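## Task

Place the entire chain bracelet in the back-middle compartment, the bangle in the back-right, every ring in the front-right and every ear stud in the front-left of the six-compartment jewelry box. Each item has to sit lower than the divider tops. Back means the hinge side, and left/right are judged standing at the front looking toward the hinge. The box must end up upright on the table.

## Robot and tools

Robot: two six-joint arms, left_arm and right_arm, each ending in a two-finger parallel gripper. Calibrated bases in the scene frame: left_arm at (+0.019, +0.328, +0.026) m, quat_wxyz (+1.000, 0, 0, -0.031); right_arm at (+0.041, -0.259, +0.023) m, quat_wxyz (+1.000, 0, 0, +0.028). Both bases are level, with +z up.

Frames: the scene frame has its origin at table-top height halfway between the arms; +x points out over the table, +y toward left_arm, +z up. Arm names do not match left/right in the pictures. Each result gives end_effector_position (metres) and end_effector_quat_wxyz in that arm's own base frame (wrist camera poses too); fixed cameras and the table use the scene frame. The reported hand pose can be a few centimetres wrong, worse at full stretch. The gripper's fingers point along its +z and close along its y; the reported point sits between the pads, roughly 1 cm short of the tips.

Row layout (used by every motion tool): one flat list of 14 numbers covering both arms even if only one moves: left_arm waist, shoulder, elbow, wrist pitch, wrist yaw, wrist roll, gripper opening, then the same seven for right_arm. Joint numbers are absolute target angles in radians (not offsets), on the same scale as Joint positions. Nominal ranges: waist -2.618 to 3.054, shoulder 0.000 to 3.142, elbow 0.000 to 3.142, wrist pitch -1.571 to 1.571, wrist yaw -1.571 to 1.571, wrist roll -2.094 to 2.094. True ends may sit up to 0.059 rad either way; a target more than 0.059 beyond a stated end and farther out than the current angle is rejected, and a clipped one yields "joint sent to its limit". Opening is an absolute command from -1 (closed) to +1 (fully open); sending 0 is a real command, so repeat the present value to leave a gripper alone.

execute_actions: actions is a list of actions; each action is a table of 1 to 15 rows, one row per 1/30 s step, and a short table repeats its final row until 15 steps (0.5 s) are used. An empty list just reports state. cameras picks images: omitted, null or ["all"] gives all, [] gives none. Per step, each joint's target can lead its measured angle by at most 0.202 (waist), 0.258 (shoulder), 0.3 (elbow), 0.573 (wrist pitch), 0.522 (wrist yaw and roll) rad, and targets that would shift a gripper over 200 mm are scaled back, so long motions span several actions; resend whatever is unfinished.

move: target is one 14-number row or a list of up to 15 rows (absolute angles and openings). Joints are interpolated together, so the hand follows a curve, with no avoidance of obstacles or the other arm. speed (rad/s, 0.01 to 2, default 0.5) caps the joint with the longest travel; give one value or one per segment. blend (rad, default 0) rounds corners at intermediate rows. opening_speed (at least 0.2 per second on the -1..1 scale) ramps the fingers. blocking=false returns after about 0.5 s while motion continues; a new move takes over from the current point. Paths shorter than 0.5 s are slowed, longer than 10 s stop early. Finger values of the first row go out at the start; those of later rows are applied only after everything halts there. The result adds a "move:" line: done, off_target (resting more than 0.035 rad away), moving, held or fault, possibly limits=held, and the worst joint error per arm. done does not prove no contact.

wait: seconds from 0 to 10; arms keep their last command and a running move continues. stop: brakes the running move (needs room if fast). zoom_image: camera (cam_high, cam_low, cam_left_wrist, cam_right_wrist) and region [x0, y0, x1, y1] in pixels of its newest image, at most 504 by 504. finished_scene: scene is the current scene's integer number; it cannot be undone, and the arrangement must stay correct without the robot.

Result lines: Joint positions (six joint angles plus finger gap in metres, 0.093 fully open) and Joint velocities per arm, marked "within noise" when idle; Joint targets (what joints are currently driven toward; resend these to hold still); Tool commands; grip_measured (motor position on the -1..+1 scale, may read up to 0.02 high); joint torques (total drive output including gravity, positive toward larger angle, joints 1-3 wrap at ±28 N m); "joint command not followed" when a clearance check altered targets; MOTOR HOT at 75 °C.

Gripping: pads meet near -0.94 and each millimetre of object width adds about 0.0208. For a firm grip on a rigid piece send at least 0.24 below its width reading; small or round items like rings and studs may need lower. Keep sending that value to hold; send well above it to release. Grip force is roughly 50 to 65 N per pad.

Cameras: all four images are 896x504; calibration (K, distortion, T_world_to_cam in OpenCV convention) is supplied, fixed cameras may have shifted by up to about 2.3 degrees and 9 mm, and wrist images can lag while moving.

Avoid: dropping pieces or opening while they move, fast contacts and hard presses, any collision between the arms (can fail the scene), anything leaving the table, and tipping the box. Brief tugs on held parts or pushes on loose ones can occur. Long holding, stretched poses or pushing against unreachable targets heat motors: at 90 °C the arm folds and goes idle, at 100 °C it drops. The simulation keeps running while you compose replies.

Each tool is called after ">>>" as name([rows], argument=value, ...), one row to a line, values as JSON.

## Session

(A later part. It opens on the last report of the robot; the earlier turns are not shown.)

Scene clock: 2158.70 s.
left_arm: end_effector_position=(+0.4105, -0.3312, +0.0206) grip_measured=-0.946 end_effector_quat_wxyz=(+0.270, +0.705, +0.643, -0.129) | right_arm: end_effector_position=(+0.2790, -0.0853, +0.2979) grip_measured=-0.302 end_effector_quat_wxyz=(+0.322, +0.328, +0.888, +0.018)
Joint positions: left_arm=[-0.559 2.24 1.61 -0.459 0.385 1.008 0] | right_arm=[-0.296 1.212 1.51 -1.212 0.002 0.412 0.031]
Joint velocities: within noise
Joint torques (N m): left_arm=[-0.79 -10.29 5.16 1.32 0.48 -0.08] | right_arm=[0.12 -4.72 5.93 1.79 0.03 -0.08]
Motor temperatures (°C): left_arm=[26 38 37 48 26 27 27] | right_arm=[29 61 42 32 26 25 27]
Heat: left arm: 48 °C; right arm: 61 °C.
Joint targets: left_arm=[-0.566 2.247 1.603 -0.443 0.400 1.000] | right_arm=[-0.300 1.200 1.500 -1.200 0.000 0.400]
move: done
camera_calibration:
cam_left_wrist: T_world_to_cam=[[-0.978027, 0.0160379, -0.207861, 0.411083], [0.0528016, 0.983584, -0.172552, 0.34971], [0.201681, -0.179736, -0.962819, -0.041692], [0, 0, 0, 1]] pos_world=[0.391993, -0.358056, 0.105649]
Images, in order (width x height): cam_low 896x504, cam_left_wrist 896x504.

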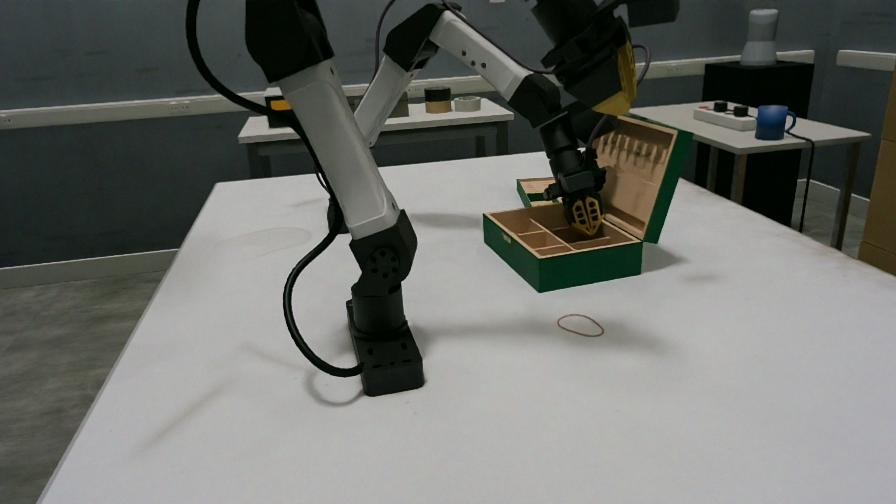

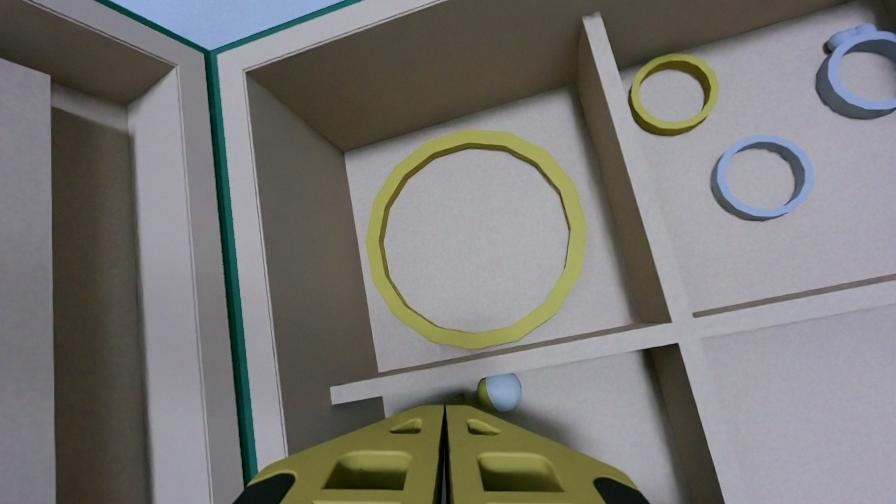

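>>> move([
  [-0.580,2.215,1.590,-0.46,0.4,0.99,-0.95,-0.3,1.2,1.5,-1.2,0,0.4,-0.3],
  [-0.580,2.237,1.55,-0.40,0.4,0.99,-0.95,-0.3,1.2,1.5,-1.2,0,0.4,-0.3],
], speed=[0.2,0.15], cameras=["cam_left_wrist","cam_low"])

Scene clock: 2170.07 s.
left_arm: end_effector_position=(+0.3991, -0.3340, +0.0078) grip_measured=-0.946 end_effector_quat_wxyz=(+0.264, +0.707, +0.642, -0.134) | right_arm: end_effector_position=(+0.2790, -0.0853, +0.2980) grip_measured=-0.302 end_effector_quat_wxyz=(+0.322, +0.328, +0.888, +0.018)
Joint positions: left_arm=[-0.575 2.24 1.558 -0.416 0.386 0.998 0] | right_arm=[-0.296 1.212 1.51 -1.212 0.002 0.412 0.031]
Joint velocities: within noise
Joint torques (N m): left_arm=[-0.59 -11.1 4.92 1.32 0.47 -0.08] | right_arm=[0.13 -4.72 5.91 1.78 0.03 -0.09]
Motor temperatures (°C): left_arm=[26 41 36 48 26 27 27] | right_arm=[29 59 42 32 26 25 27]
Heat: left arm: 48 °C; right arm: 59 °C.
Joint targets: left_arm=[-0.580 2.237 1.550 -0.400 0.400 0.990] | right_arm=[-0.300 1.200 1.500 -1.200 0.000 0.400]
move: done
camera_calibration:
cam_left_wrist: T_world_to_cam=[[-0.980466, 0.0249161, -0.195103, 0.401208], [0.0589582, 0.983561, -0.170678, 0.348375], [0.187644, -0.178847, -0.965818, -0.0462703], [0, 0, 0, 1]] pos_world=[0.381513, -0.36092, 0.0930484]
Images, in order (width x height): cam_low 896x504, cam_left_wrist 896x504.

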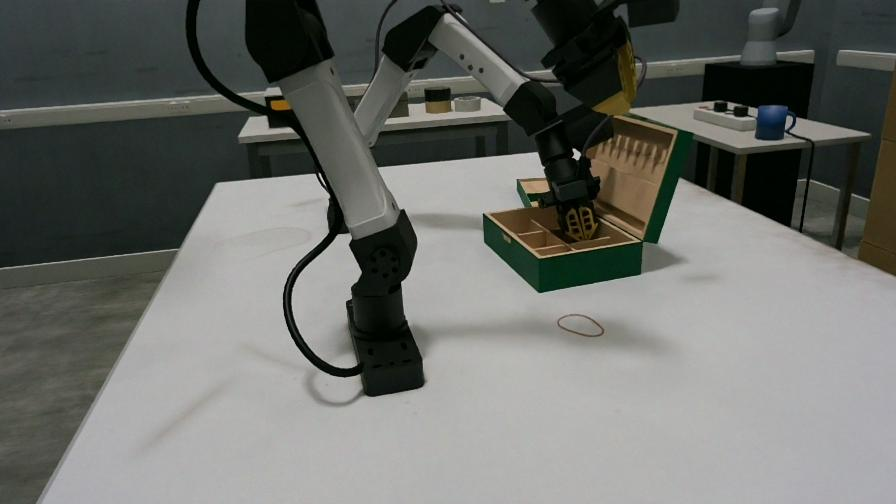

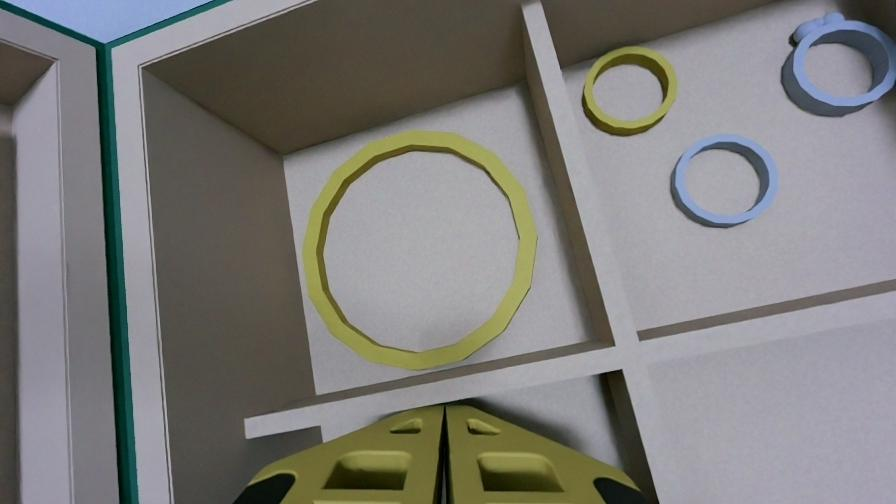

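>>> move([
  [-0.580,2.247,1.525,-0.355,0.4,0.99,-0.95,-0.3,1.2,1.5,-1.2,0,0.4,-0.3],
  [-0.556,2.200,1.478,-0.355,0.4,0.99,-0.95,-0.3,1.2,1.5,-1.2,0,0.4,-0.3],
], speed=[0.15,0.12], cameras=["cam_left_wrist","cam_low"])

>>> move([
  [-0.55,2.12,1.65,-0.7,0.4,0.99,-0.95,-0.3,1.2,1.5,-1.2,0,0.4,-0.3],
  [-0.6,1.85,1.68,-0.95,0.4,1.0,-0.5,-0.3,1.2,1.5,-1.2,0,0.4,-0.3],
], speed=[0.3,0.6], cameras=["cam_left_wrist"])

Scene clock: 2186.70 s.
left_arm: end_effector_position=(+0.3925, -0.3276, -0.0067) grip_measured=-0.946 end_effector_quat_wxyz=(+0.262, +0.704, +0.645, -0.139) | right_arm: end_effector_position=(+0.2791, -0.0853, +0.2980) grip_measured=-0.302 end_effector_quat_wxyz=(+0.322, +0.328, +0.888, +0.018)
Joint positions: left_arm=[-0.568 2.239 1.491 -0.357 0.397 0.995 0] | right_arm=[-0.296 1.212 1.51 -1.212 0.002 0.412 0.031]
Joint velocities: within noise
Joint torques (N m): left_arm=[0.79 -14.2 4.26 1.14 0.35 -0.04] | right_arm=[0.12 -4.74 5.91 1.79 0.02 -0.09]
Motor temperatures (°C): left_arm=[26 45 36 47 26 27 27] | right_arm=[29 57 41 33 26 25 27]
Heat: left arm: 47 °C; right arm: 57 °C.
Joint targets: left_arm=[-0.556 2.200 1.478 -0.355 0.400 0.990] | right_arm=[-0.300 1.200 1.500 -1.200 0.000 0.400]
move: off_target (left_arm); left_arm: the shoulder is farthest, 0.039 rad from its target
camera_calibration:
cam_left_wrist: T_world_to_cam=[[-0.982933, 0.0191939, -0.182958, 0.390936], [0.0520089, 0.982963, -0.176294, 0.342448], [0.176457, -0.182801, -0.967185, -0.0548952], [0, 0, 0, 1]] pos_world=[0.376141, -0.354152, 0.0788026]
Images, in order (width x height): cam_low 896x504, cam_left_wrist 896x504.

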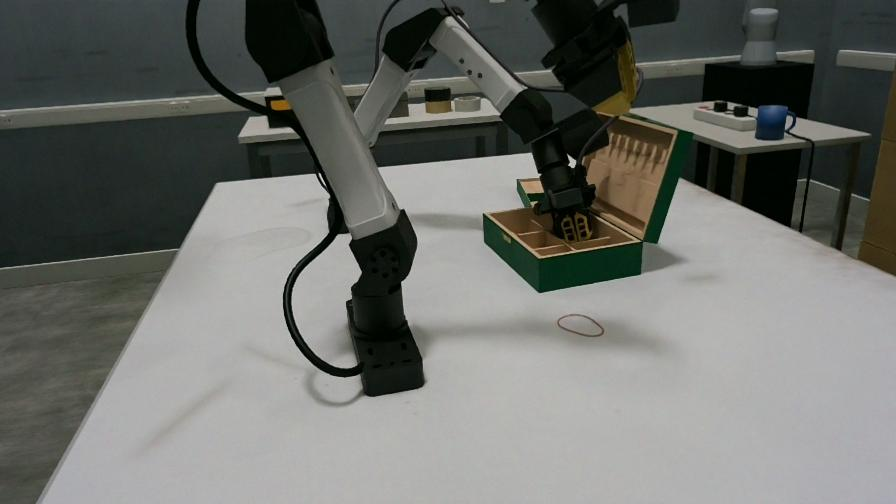

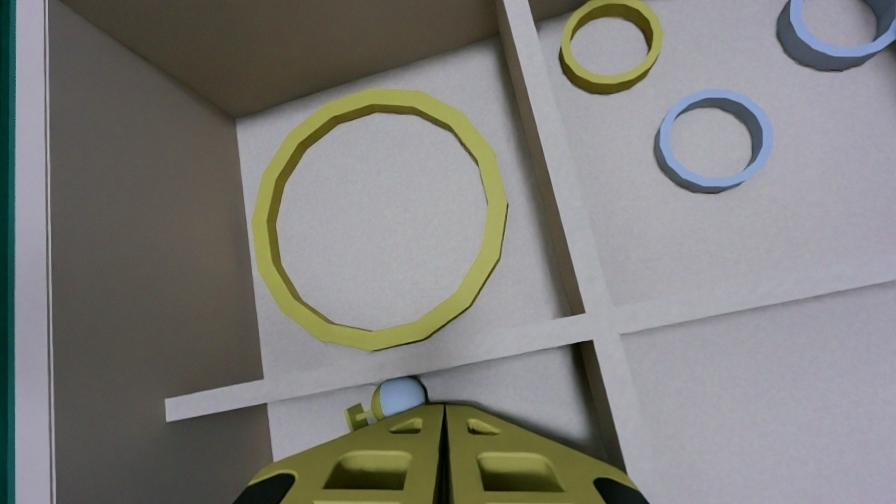

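Scene clock: 2189.70 s.
left_arm: end_effector_position=(+0.3290, -0.3020, +0.1657) grip_measured=-0.502 end_effector_quat_wxyz=(+0.238, +0.714, +0.642, -0.149) | right_arm: end_effector_position=(+0.2791, -0.0853, +0.2980) grip_measured=-0.302 end_effector_quat_wxyz=(+0.322, +0.328, +0.888, +0.018)
Joint positions: left_arm=[-0.596 1.865 1.66 -0.947 0.397 0.995 0.021] | right_arm=[-0.296 1.212 1.51 -1.212 0.002 0.412 0.031]
Joint velocities: within noise
Joint torques (N m): left_arm=[-0.47 -9.7 7.68 1.04 0.37 0.09] | right_arm=[0.12 -4.74 5.93 1.79 0.03 -0.08]
Motor temperatures (°C): left_arm=[26 45 36 47 26 27 27] | right_arm=[29 57 41 33 26 25 27]
Heat: left arm: 47 °C; right arm: 57 °C.
Joint targets: left_arm=[-0.600 1.850 1.680 -0.950 0.400 1.000] | right_arm=[-0.300 1.200 1.500 -1.200 0.000 0.400]
move: done
camera_calibration:
cam_left_wrist: T_world_to_cam=[[-0.988318, 0.0516059, -0.143403, 0.364577], [0.073707, 0.985417, -0.153362, 0.340842], [0.133397, -0.16214, -0.977709, 0.149953], [0, 0, 0, 1]] pos_world=[0.315192, -0.330373, 0.251164]
Images, in order (width x height): cam_left_wrist 896x504.

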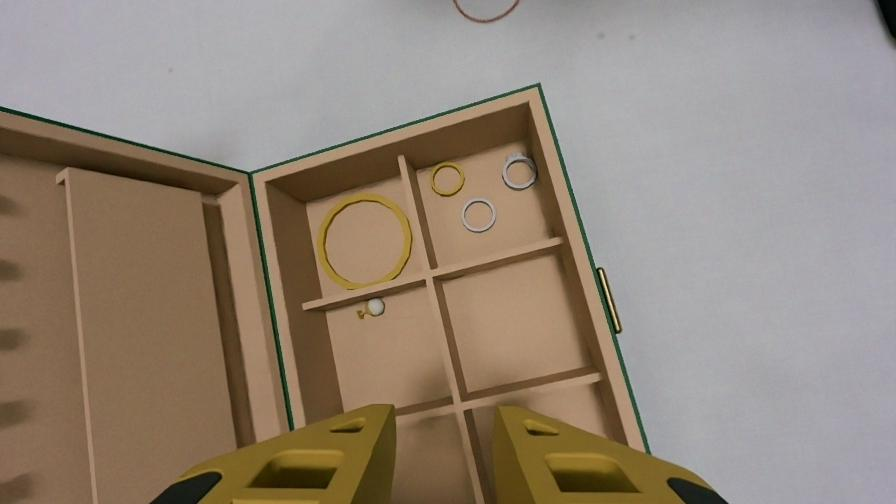

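>>> move([
  [-0.575,2.19,1.72,-0.65,0.4,0.99,-0.95,-0.3,1.2,1.5,-1.2,0,0.4,-0.3],
  [-0.575,2.231,1.606,-0.46,0.4,0.99,-0.95,-0.3,1.2,1.5,-1.2,0,0.4,-0.3],
  [-0.575,2.253,1.566,-0.40,0.4,0.99,-0.95,-0.3,1.2,1.5,-1.2,0,0.4,-0.3],
], speed=[0.6,0.3,0.15], cameras=["cam_left_wrist"])

Scene clock: 2206.50 s.
left_arm: end_effector_position=(+0.3990, -0.3395, +0.0144) grip_measured=-0.946 end_effector_quat_wxyz=(+0.268, +0.708, +0.639, -0.140) | right_arm: end_effector_position=(+0.2791, -0.0853, +0.2980) grip_measured=-0.302 end_effector_quat_wxyz=(+0.322, +0.328, +0.888, +0.018)
Joint positions: left_arm=[-0.58 2.239 1.578 -0.429 0.398 0.995 0] | right_arm=[-0.296 1.212 1.51 -1.212 0.002 0.412 0.031]
Joint velocities: within noise
Joint torques (N m): left_arm=[0.24 -9.5 4.62 1.45 0.34 -0.04] | right_arm=[0.12 -4.74 5.93 1.78 0.03 -0.08]
Motor temperatures (°C): left_arm=[26 45 37 47 26 27 27] | right_arm=[29 56 41 33 26 25 27]
Heat: left arm: 47 °C; right arm: 56 °C.
Joint targets: left_arm=[-0.575 2.253 1.566 -0.400 0.400 0.990] | right_arm=[-0.300 1.200 1.500 -1.200 0.000 0.400]
move: done
camera_calibration:
cam_left_wrist: T_world_to_cam=[[-0.980457, 0.0301606, -0.194408, 0.404277], [0.0667397, 0.980571, -0.184462, 0.350982], [0.185067, -0.193831, -0.963421, -0.0450126], [0, 0, 0, 1]] pos_world=[0.381282, -0.365081, 0.0999711]
Images, in order (width x height): cam_left_wrist 896x504.

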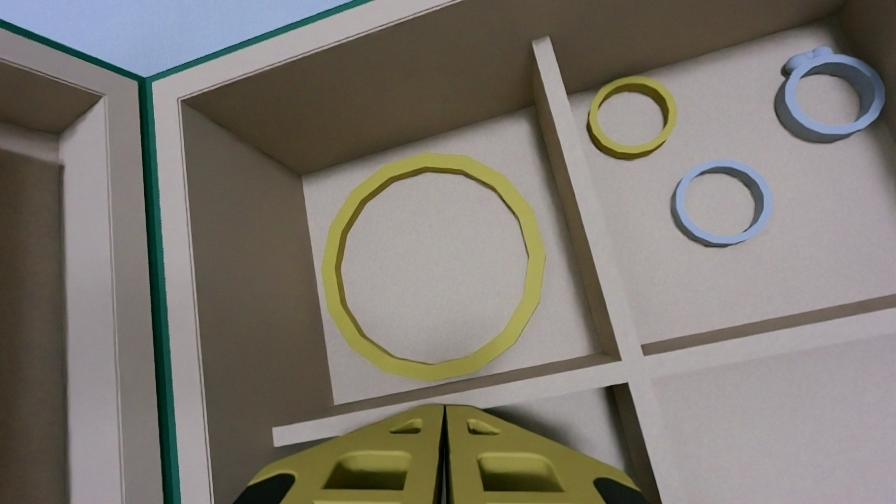

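>>> move([
  [-0.573,2.252,1.552,-0.375,0.4,0.99,-0.95,-0.3,1.2,1.5,-1.2,0,0.4,-0.3],
  [-0.549,2.207,1.503,-0.37,0.4,0.99,-0.95,-0.3,1.2,1.5,-1.2,0,0.4,-0.3],
], speed=[0.15,0.12], cameras=["cam_left_wrist","cam_low"])

>>> move([
  [-0.55,2.12,1.65,-0.7,0.4,0.99,-0.95,-0.3,1.2,1.5,-1.2,0,0.4,-0.3],
  [-0.6,1.85,1.68,-0.95,0.4,1.0,-0.5,-0.3,1.2,1.5,-1.2,0,0.4,-0.3],
], speed=[0.3,0.6], cameras=["cam_left_wrist"])

Scene clock: 2218.83 s.
left_arm: end_effector_position=(+0.3951, -0.3247, -0.0028) grip_measured=-0.946 end_effector_quat_wxyz=(+0.259, +0.701, +0.649, -0.145) | right_arm: end_effector_position=(+0.2791, -0.0853, +0.2980) grip_measured=-0.302 end_effector_quat_wxyz=(+0.322, +0.328, +0.888, +0.018)
Joint positions: left_arm=[-0.556 2.239 1.51 -0.386 0.41 0.995 0] | right_arm=[-0.296 1.212 1.51 -1.212 0.002 0.412 0.031]
Joint velocities: within noise
Joint torques (N m): left_arm=[0.43 -13.57 4.82 1.24 0.22 -0.04] | right_arm=[0.12 -4.72 5.93 1.78 0.03 -0.08]
Motor temperatures (°C): left_arm=[26 44 37 47 26 27 27] | right_arm=[29 55 41 34 26 25 27]
Heat: left arm: 47 °C; right arm: 55 °C.
Joint targets: left_arm=[-0.549 2.207 1.503 -0.370 0.400 0.990] | right_arm=[-0.300 1.200 1.500 -1.200 0.000 0.400]
move: done
camera_calibration:
cam_left_wrist: T_world_to_cam=[[-0.985588, 0.0128126, -0.168677, 0.393146], [0.0438266, 0.982422, -0.181456, 0.34324], [0.163387, -0.186234, -0.968825, -0.0469252], [0, 0, 0, 1]] pos_world=[0.380104, -0.350983, 0.0831356]
Images, in order (width x height): cam_low 896x504, cam_left_wrist 896x504.

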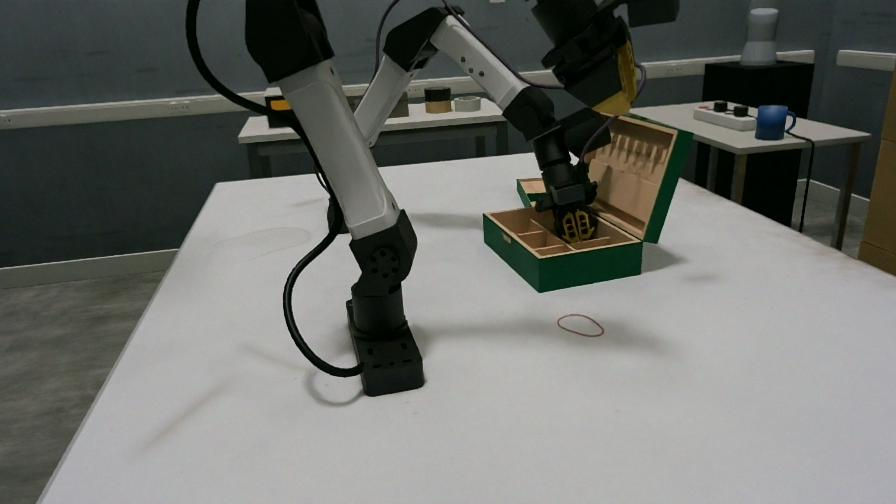

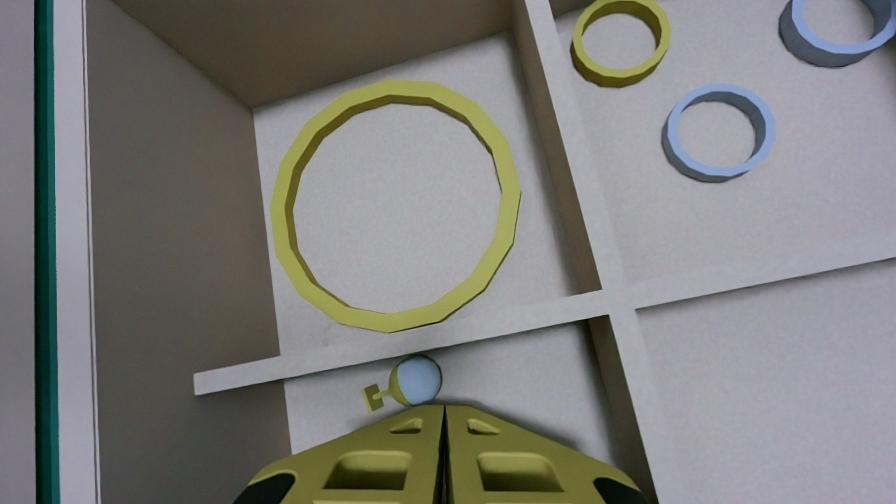

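Scene clock: 2221.77 s.
left_arm: end_effector_position=(+0.3277, -0.3035, +0.1669) grip_measured=-0.502 end_effector_quat_wxyz=(+0.240, +0.714, +0.640, -0.154) | right_arm: end_effector_position=(+0.2791, -0.0853, +0.2980) grip_measured=-0.302 end_effector_quat_wxyz=(+0.322, +0.328, +0.888, +0.018)
Joint positions: left_arm=[-0.596 1.864 1.66 -0.947 0.409 0.995 0.021] | right_arm=[-0.296 1.212 1.51 -1.212 0.002 0.412 0.031]
Joint velocities: within noise
Joint torques (N m): left_arm=[-0.47 -9.66 7.64 1.04 0.23 0.08] | right_arm=[0.12 -4.74 5.91 1.78 0.03 -0.08]
Motor temperatures (°C): left_arm=[26 45 37 47 26 27 27] | right_arm=[29 55 41 34 26 25 27]
Heat: left arm: 47 °C; right arm: 55 °C.
Joint targets: left_arm=[-0.600 1.850 1.680 -0.950 0.400 1.000] | right_arm=[-0.300 1.200 1.500 -1.200 0.000 0.400]
move: done
camera_calibration:
cam_left_wrist: T_world_to_cam=[[-0.98882, 0.0552474, -0.138499, 0.363946], [0.0778846, 0.983418, -0.163775, 0.342312], [0.127154, -0.172731, -0.976727, 0.149752], [0, 0, 0, 1]] pos_world=[0.314175, -0.330876, 0.252735]
Images, in order (width x height): cam_left_wrist 896x504.

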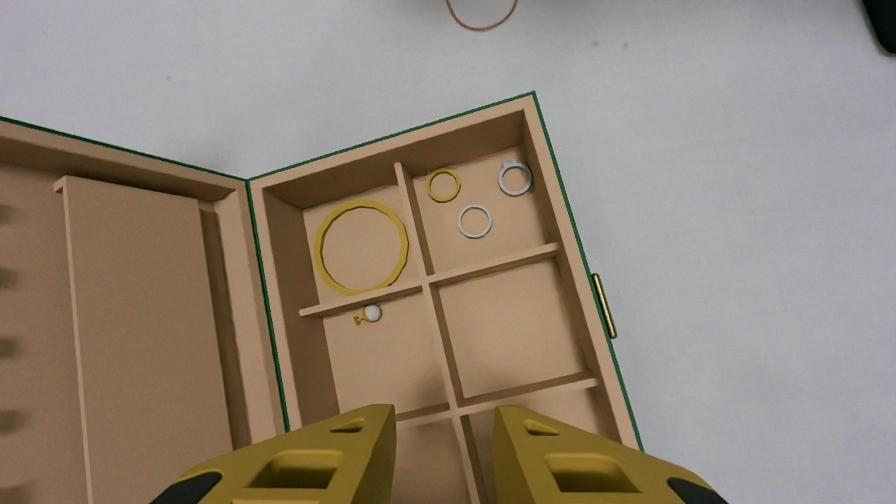

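>>> move([
  [-0.562,2.17,1.74,-0.67,0.4,0.75,-0.42,-0.3,1.2,1.5,-1.2,0,0.4,-0.3],
  [-0.562,2.209,1.63,-0.50,0.4,0.75,-0.42,-0.3,1.2,1.5,-1.2,0,0.4,-0.3],
], speed=[0.6,0.4], cameras=["cam_left_wrist"])

Scene clock: 2266.67 s.
left_arm: end_effector_position=(+0.4037, -0.3366, +0.0415) grip_measured=-0.422 end_effector_quat_wxyz=(+0.252, +0.623, +0.720, -0.174) | right_arm: end_effector_position=(+0.2791, -0.0853, +0.2980) grip_measured=-0.302 end_effector_quat_wxyz=(+0.322, +0.328, +0.888, +0.018)
Joint positions: left_arm=[-0.567 2.206 1.634 -0.516 0.409 0.758 0.025] | right_arm=[-0.296 1.212 1.51 -1.212 0.002 0.412 0.031]
Joint velocities: within noise
Joint torques (N m): left_arm=[0.23 -10.54 5.45 1.35 0.22 -0.07] | right_arm=[0.13 -4.72 5.91 1.78 0.03 -0.08]
Motor temperatures (°C): left_arm=[26 46 38 45 26 27 27] | right_arm=[29 53 41 35 26 25 27]
Heat: left arm: 46 °C; right arm: 53 °C.
Joint targets: left_arm=[-0.562 2.209 1.630 -0.500 0.400 0.750] | right_arm=[-0.300 1.200 1.500 -1.200 0.000 0.400]
move: done
camera_calibration:
cam_left_wrist: T_world_to_cam=[[-0.983229, -0.173277, -0.0568852, 0.341031], [-0.156859, 0.962594, -0.220925, 0.438504], [0.0930385, -0.208297, -0.97363, 0.0134813], [0, 0, 0, 1]] pos_world=[0.40284, -0.3602, 0.129402]
Images, in order (width x height): cam_left_wrist 896x504.

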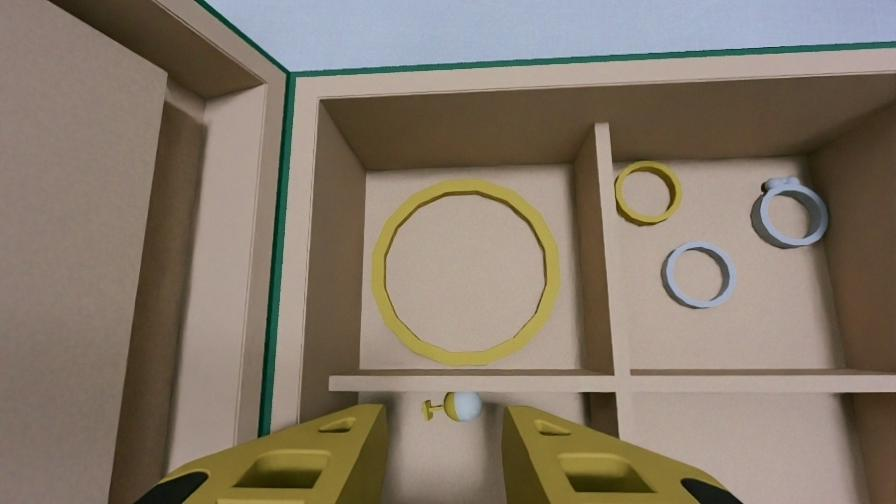

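>>> move([
  [-0.558,2.264,1.525,-0.345,0.4,0.75,-0.42,-0.3,1.2,1.5,-1.2,0,0.4,-0.3],
], speed=[0.12], cameras=["cam_left_wrist","cam_low"])

Scene clock: 2280.07 s.
left_arm: end_effector_position=(+0.4081, -0.3387, +0.0206) grip_measured=-0.422 end_effector_quat_wxyz=(+0.278, +0.623, +0.711, -0.171) | right_arm: end_effector_position=(+0.2791, -0.0853, +0.2980) grip_measured=-0.302 end_effector_quat_wxyz=(+0.322, +0.328, +0.888, +0.018)
Joint positions: left_arm=[-0.566 2.224 1.548 -0.358 0.411 0.757 0.025] | right_arm=[-0.296 1.212 1.51 -1.212 0.002 0.412 0.031]
Joint velocities: within noise
Joint torques (N m): left_arm=[0.43 -7.15 3.77 1.39 0.19 -0.06] | right_arm=[0.13 -4.74 5.94 1.78 0.03 -0.08]
Motor temperatures (°C): left_arm=[26 46 38 45 26 27 27] | right_arm=[29 53 41 35 26 25 27]
Heat: left arm: 46 °C; right arm: 53 °C.
Joint targets: left_arm=[-0.558 2.264 1.525 -0.345 0.400 0.750] | right_arm=[-0.300 1.200 1.500 -1.200 0.000 0.400]
move: off_target (left_arm); left_arm: the shoulder is farthest, 0.040 rad from its target
camera_calibration:
cam_left_wrist: T_world_to_cam=[[-0.979614, -0.176804, -0.0953762, 0.341864], [-0.147323, 0.955046, -0.25726, 0.430963], [0.136573, -0.237965, -0.961624, -0.0357314], [0, 0, 0, 1]] pos_world=[0.403266, -0.35965, 0.109115]
Images, in order (width x height): cam_low 896x504, cam_left_wrist 896x504.

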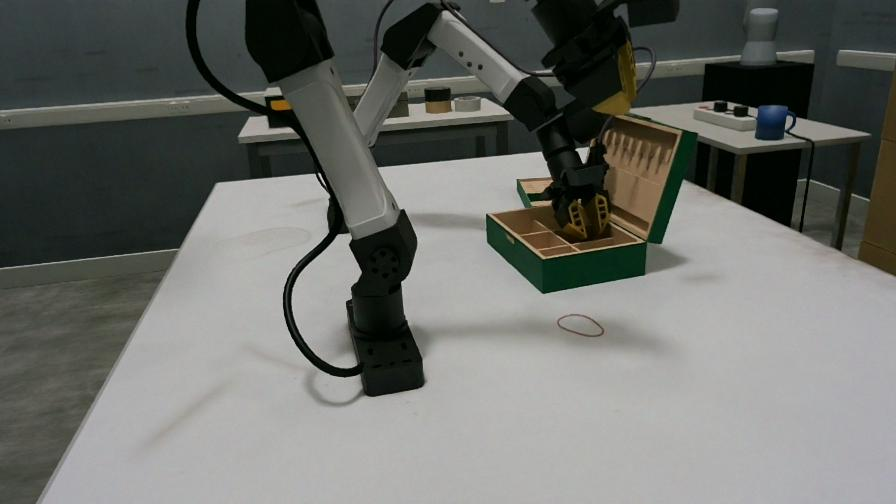

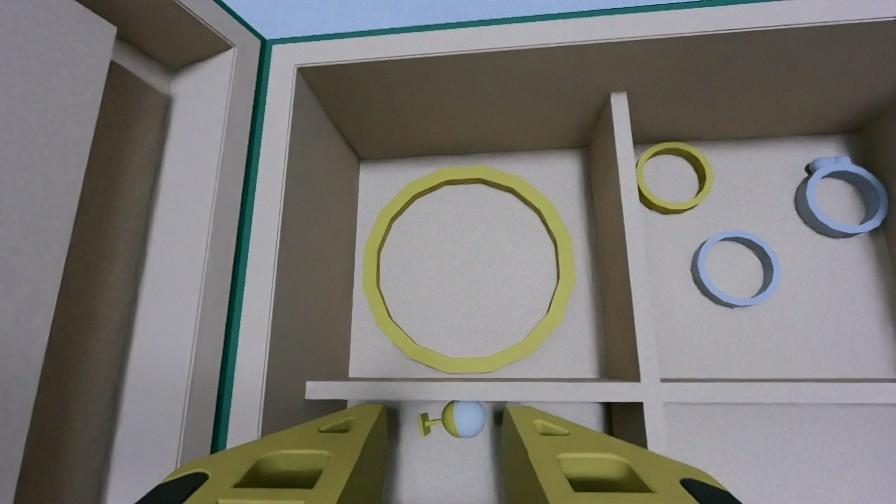

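>>> move([
  [-0.562,2.17,1.74,-0.67,0.4,0.75,-0.42,-0.3,1.2,1.5,-1.2,0,0.4,0.05],
  [0.1,1.3,1.5,-1.0,0,0.5,-0.4,0.2,1.3,1.5,-1.1,0,0.3,0.05],
  [0.3,1.2,1.2,-0.8,0,0,-0.4,0.485,1.7,1.55,-0.9,0.17,0.295,0.05],
  [0.3,1.2,1.2,-0.8,0,0,-0.4,0.485,1.905,1.3,-0.585,0.17,0.295,0.05],
], speed=[0.3,0.8,0.8,0.5], cameras=["cam_right_wrist","cam_low"])

Scene clock: 2321.03 s.
left_arm: end_effector_position=(+0.3247, +0.0959, +0.2400) grip_measured=-0.402 end_effector_quat_wxyz=(+0.360, -0.130, +0.923, +0.049) | right_arm: end_effector_position=(+0.3930, +0.1764, +0.0537) grip_measured=+0.048 end_effector_quat_wxyz=(+0.203, -0.072, +0.976, -0.001)
Joint positions: left_arm=[0.293 1.219 1.208 -0.817 0.012 0.008 0.026] | right_arm=[0.485 1.896 1.305 -0.601 0.162 0.307 0.047]
Joint velocities: within noise
Joint torques (N m): left_arm=[0.38 -5.07 5.56 1.77 -0.09 -0.06] | right_arm=[0.47 -9.7 6.39 1.28 0.23 -0.06]
Motor temperatures (°C): left_arm=[26 45 36 45 26 27 27] | right_arm=[29 52 41 36 26 25 27]
Heat: left arm: 45 °C; right arm: 52 °C.
Joint targets: left_arm=[0.300 1.200 1.200 -0.800 0.000 0.000] | right_arm=[0.485 1.905 1.300 -0.585 0.170 0.295]
move: done
camera_calibration:
cam_right_wrist: T_world_to_cam=[[0.150117, -0.988368, 0.0243601, 0.113299], [-0.987971, -0.149041, 0.0412283, 0.451644], [-0.0371181, -0.0302562, -0.998853, 0.150002], [0, 0, 0, 1]] pos_world=[0.434771, 0.183833, 0.12845]
Images, in order (width x height): cam_low 896x504, cam_right_wrist 896x504.

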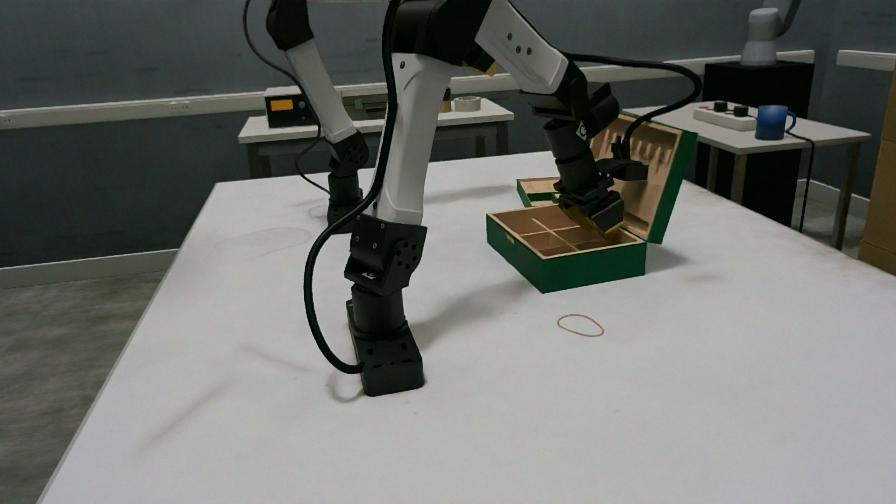

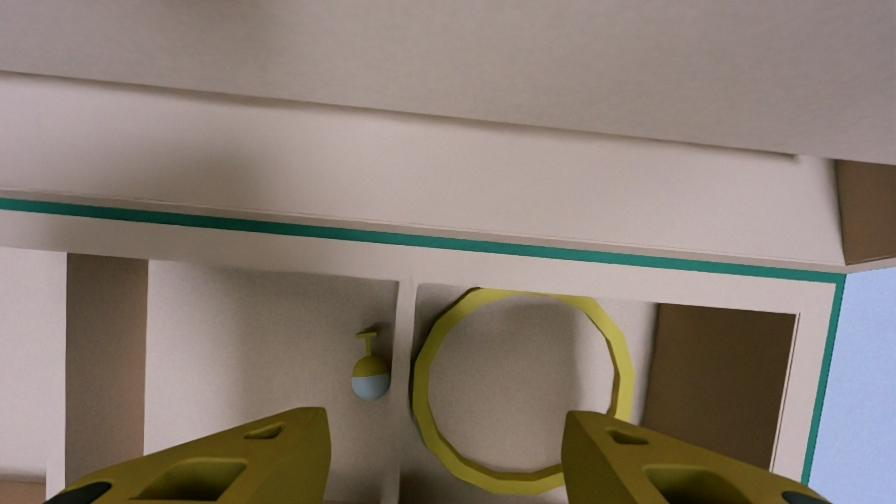

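>>> move([
  [0.3,1.2,1.2,-0.8,0,0,-0.4,0.472,1.893,1.288,-0.585,0.17,0.285,0.05],
  [0.3,1.2,1.2,-0.8,0,0,-0.4,0.472,1.956,1.205,-0.435,0.17,0.285,0.05],
], speed=[0.3,0.15], cameras=["cam_right_wrist","cam_low"])

Scene clock: 2341.60 s.
left_arm: end_effector_position=(+0.3248, +0.0960, +0.2402) grip_measured=-0.402 end_effector_quat_wxyz=(+0.360, -0.130, +0.923, +0.049) | right_arm: end_effector_position=(+0.3933, +0.1721, +0.0230) grip_measured=+0.048 end_effector_quat_wxyz=(+0.209, -0.072, +0.975, -0.002)
Joint positions: left_arm=[0.293 1.219 1.208 -0.816 0.012 0.008 0.026] | right_arm=[0.477 1.931 1.215 -0.466 0.166 0.297 0.047]
Joint velocities: within noise
Joint torques (N m): left_arm=[0.36 -5.05 5.57 1.76 -0.08 -0.06] | right_arm=[0.02 -8.16 5.59 1.48 0.19 -0.07]
Motor temperatures (°C): left_arm=[26 42 37 46 26 27 27] | right_arm=[29 57 40 36 26 25 27]
Heat: left arm: 46 °C; right arm: 57 °C.
Joint targets: left_arm=[0.300 1.200 1.200 -0.800 0.000 0.000] | right_arm=[0.472 1.956 1.205 -0.435 0.170 0.285]
move: done
camera_calibration:
cam_right_wrist: T_world_to_cam=[[0.149483, -0.988369, 0.0279504, 0.109954], [-0.988437, -0.148646, 0.0299468, 0.452908], [-0.0254438, -0.0321038, -0.999161, 0.114955], [0, 0, 0, 1]] pos_world=[0.43416, 0.179688, 0.0982225]
Images, in order (width x height): cam_low 896x504, cam_right_wrist 896x504.

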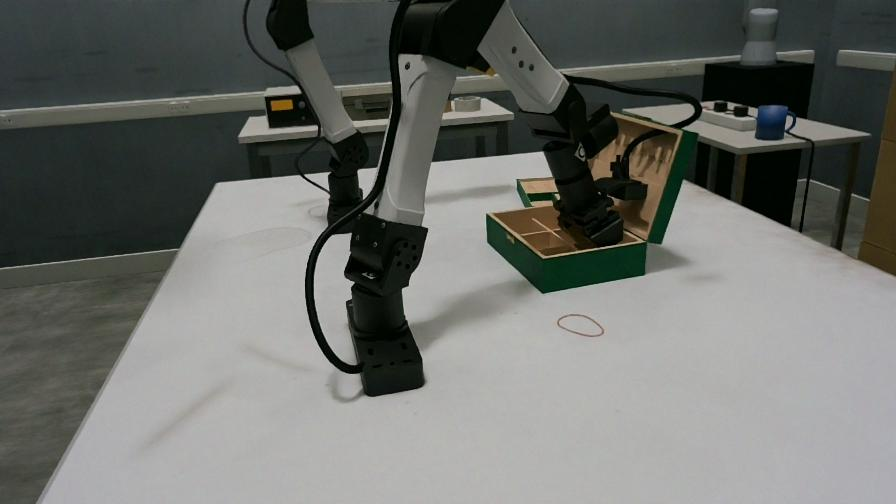

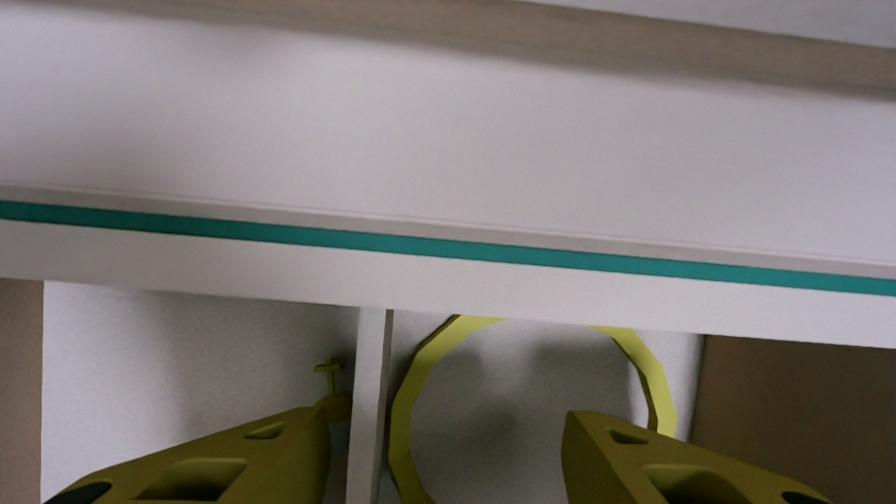

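>>> move([
  [0.3,1.2,1.2,-0.8,0,0,-0.4,0.469,1.957,1.195,-0.42,0.17,0.285,0.05],
  [0.3,1.2,1.2,-0.8,0,0,-0.4,0.469,1.972,1.17,-0.365,0.17,0.285,0.05],
], speed=[0.15,0.15], cameras=["cam_right_wrist","cam_low"])

Scene clock: 2350.43 s.
left_arm: end_effector_position=(+0.3249, +0.0960, +0.2402) grip_measured=-0.402 end_effector_quat_wxyz=(+0.360, -0.130, +0.922, +0.049) | right_arm: end_effector_position=(+0.3982, +0.1758, +0.0145) grip_measured=+0.048 end_effector_quat_wxyz=(+0.225, -0.071, +0.972, +0.008)
Joint positions: left_arm=[0.293 1.219 1.208 -0.816 0.012 0.007 0.026] | right_arm=[0.477 1.945 1.182 -0.381 0.16 0.297 0.047]
Joint velocities: within noise
Joint torques (N m): left_arm=[0.38 -5.05 5.57 1.76 -0.09 -0.06] | right_arm=[-0.24 -8.06 5.35 1.42 0.25 -0.08]
Motor temperatures (°C): left_arm=[26 41 37 47 26 27 27] | right_arm=[29 58 40 36 26 25 27]
Heat: left arm: 47 °C; right arm: 58 °C.
Joint targets: left_arm=[0.300 1.200 1.200 -0.800 0.000 0.000] | right_arm=[0.469 1.972 1.170 -0.365 0.170 0.285]
move: done
camera_calibration:
cam_right_wrist: T_world_to_cam=[[0.151285, -0.988433, 0.0106647, 0.112662], [-0.988476, -0.151331, -0.00366006, 0.459604], [0.00523163, -0.0099881, -0.999936, 0.0905923], [0, 0, 0, 1]] pos_world=[0.43679, 0.181816, 0.0910672]
Images, in order (width x height): cam_low 896x504, cam_right_wrist 896x504.

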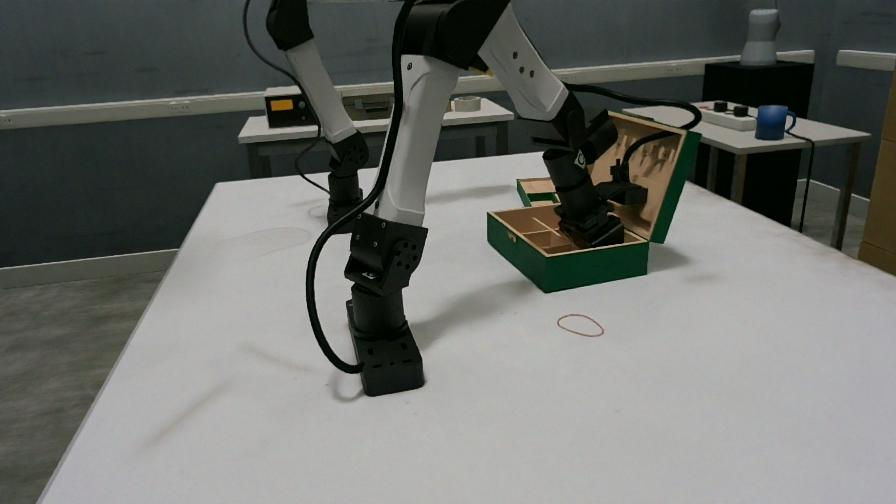

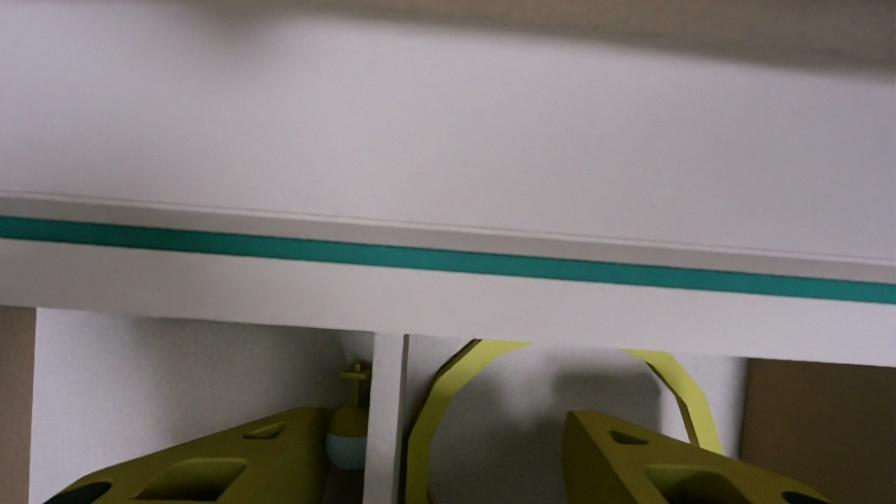

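>>> move(target=[0.3,1.2,1.2,-0.8,0,0,-0.4,0.462,1.91,1.255,-0.5,0.17,0.285,0.05], cameras=["cam_right_wrist","cam_high"])

Scene clock: 2392.37 s.
left_arm: end_effector_position=(+0.3249, +0.0960, +0.2403) grip_measured=-0.402 end_effector_quat_wxyz=(+0.360, -0.130, +0.922, +0.049) | right_arm: end_effector_position=(+0.3972, +0.1737, +0.0250) grip_measured=+0.048 end_effector_quat_wxyz=(+0.210, -0.071, +0.975, +0.001)
Joint positions: left_arm=[0.293 1.219 1.208 -0.815 0.012 0.007 0.026] | right_arm=[0.474 1.939 1.236 -0.474 0.159 0.297 0.047]
Joint velocities: within noise
Joint torques (N m): left_arm=[0.38 -5.07 5.57 1.76 -0.09 -0.06] | right_arm=[-0.53 -13.48 8.43 0.94 0.25 -0.07]
Motor temperatures (°C): left_arm=[26 39 38 47 26 27 27] | right_arm=[29 56 39 35 26 25 27]
Heat: left arm: 47 °C; right arm: 56 °C.
Joint targets: left_arm=[0.300 1.200 1.200 -0.800 0.000 0.000] | right_arm=[0.462 1.910 1.255 -0.500 0.170 0.285]
move: done
camera_calibration:
cam_right_wrist: T_world_to_cam=[[0.148524, -0.988682, 0.0211733, 0.111481], [-0.988589, -0.147897, 0.0286192, 0.456965], [-0.0251638, -0.0251824, -0.999366, 0.115783], [0, 0, 0, 1]] pos_world=[0.438106, 0.180719, 0.100271]
Images, in order (width x height): cam_high 896x504, cam_right_wrist 896x504.

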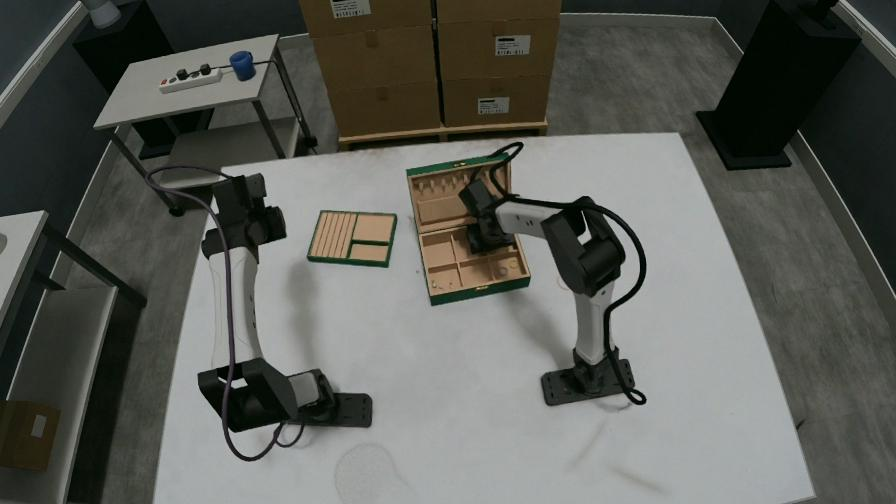

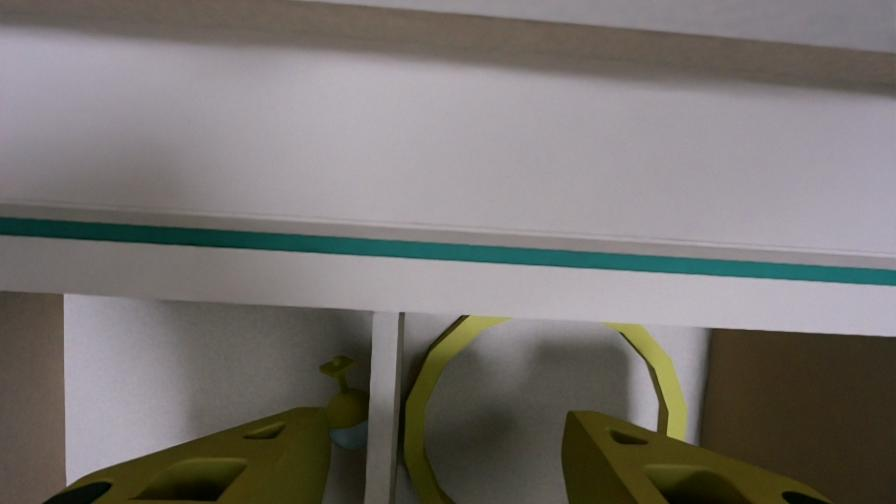

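>>> move([
  [0.3,1.2,1.2,-0.8,0,0,-0.4,0.442,1.91,1.255,-0.5,0.17,0.285,0.05],
  [0.3,1.2,1.2,-0.8,0,0,-0.4,0.445,1.935,1.22,-0.44,0.17,0.285,0.05],
], cameras=["cam_right_wrist"], speed=0.2)

Scene clock: 2419.57 s.
left_arm: end_effector_position=(+0.3249, +0.0960, +0.2403) grip_measured=-0.402 end_effector_quat_wxyz=(+0.360, -0.130, +0.922, +0.049) | right_arm: end_effector_position=(+0.3990, +0.1729, +0.0251) grip_measured=+0.048 end_effector_quat_wxyz=(+0.211, -0.068, +0.975, +0.008)
Joint positions: left_arm=[0.293 1.219 1.208 -0.815 0.012 0.007 0.026] | right_arm=[0.465 1.938 1.231 -0.462 0.145 0.295 0.047]
Joint velocities: within noise
Joint torques (N m): left_arm=[0.36 -5.05 5.57 1.76 -0.09 -0.06] | right_arm=[-1.14 -10.93 5.53 1.42 0.39 -0.06]
Motor temperatures (°C): left_arm=[26 39 38 48 26 27 27] | right_arm=[29 62 43 34 26 25 27]
Heat: left arm: 48 °C; right arm: 62 °C.
Joint targets: left_arm=[0.300 1.200 1.200 -0.800 0.000 0.000] | right_arm=[0.445 1.935 1.220 -0.440 0.170 0.285]
move: done
camera_calibration:
cam_right_wrist: T_world_to_cam=[[0.146787, -0.989143, 0.00705249, 0.111535], [-0.988908, -0.146581, 0.0239807, 0.458566], [-0.0226866, -0.0104943, -0.999688, 0.112394], [0, 0, 0, 1]] pos_world=[0.439657, 0.17872, 0.100576]
Images, in order (width x height): cam_right_wrist 896x504.

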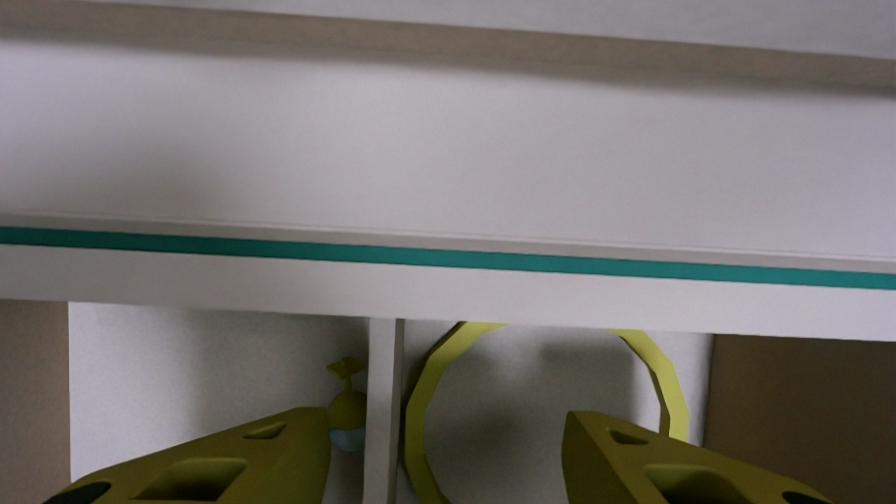

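>>> move([
  [0.3,1.2,1.2,-0.8,0,0,-0.4,0.430,1.90,1.25,-0.5,0.17,0.285,0.05],
], cameras=["cam_right_wrist"], speed=0.3)

>>> zoom_image(camera="cam_right_wrist", region=[250, 300, 480, 504])

Scene clock: 2428.77 s.
left_arm: end_effector_position=(+0.3249, +0.0960, +0.2403) grip_measured=-0.402 end_effector_quat_wxyz=(+0.360, -0.130, +0.922, +0.049) | right_arm: end_effector_position=(+0.4015, +0.1623, +0.0271) grip_measured=+0.048 end_effector_quat_wxyz=(+0.210, -0.057, +0.976, +0.005)
Joint positions: left_arm=[0.293 1.219 1.208 -0.815 0.012 0.007 0.026] | right_arm=[0.441 1.93 1.23 -0.472 0.145 0.295 0.048]
Joint velocities: within noise
Joint torques (N m): left_arm=[0.38 -5.07 5.57 1.75 -0.09 -0.06] | right_arm=[-0.43 -13.44 8.47 0.9 0.38 -0.05]
Motor temperatures (°C): left_arm=[26 39 38 48 26 27 27] | right_arm=[29 62 42 35 27 25 27]
Heat: left arm: 48 °C; right arm: 62 °C.
Joint targets: left_arm=[0.300 1.200 1.200 -0.800 0.000 0.000] | right_arm=[0.430 1.900 1.250 -0.500 0.170 0.285]
move: done
camera_calibration:
cam_right_wrist: T_world_to_cam=[[0.123304, -0.992335, 0.00819981, 0.110658], [-0.992046, -0.123049, 0.0265299, 0.45688], [-0.0253176, -0.0114058, -0.999614, 0.115558], [0, 0, 0, 1]] pos_world=[0.442527, 0.167347, 0.102485]
Images, in order (width x height): cam_right_wrist 896x504.

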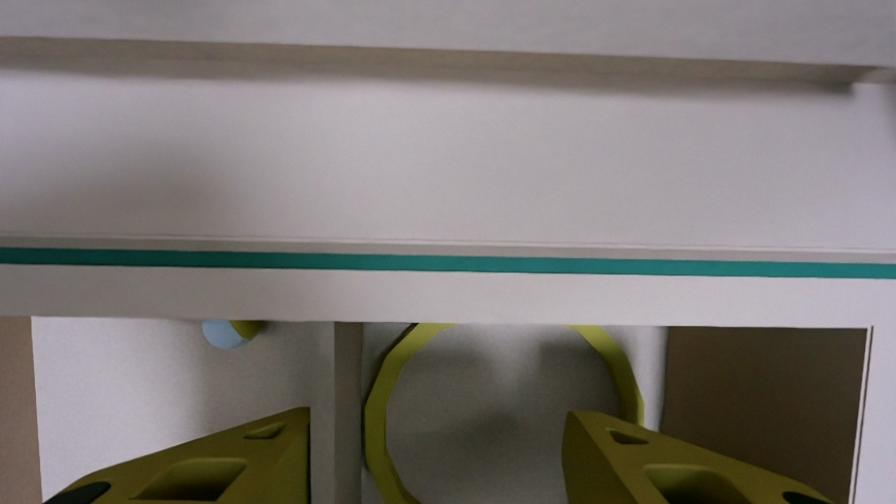

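Scaled by 2.191 from the camera's 896x504 image, which has a finer 1280x720 frame.

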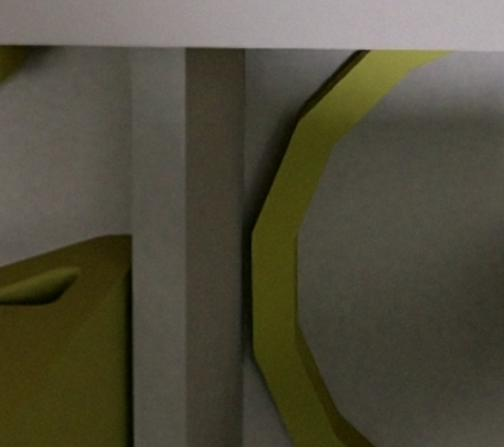

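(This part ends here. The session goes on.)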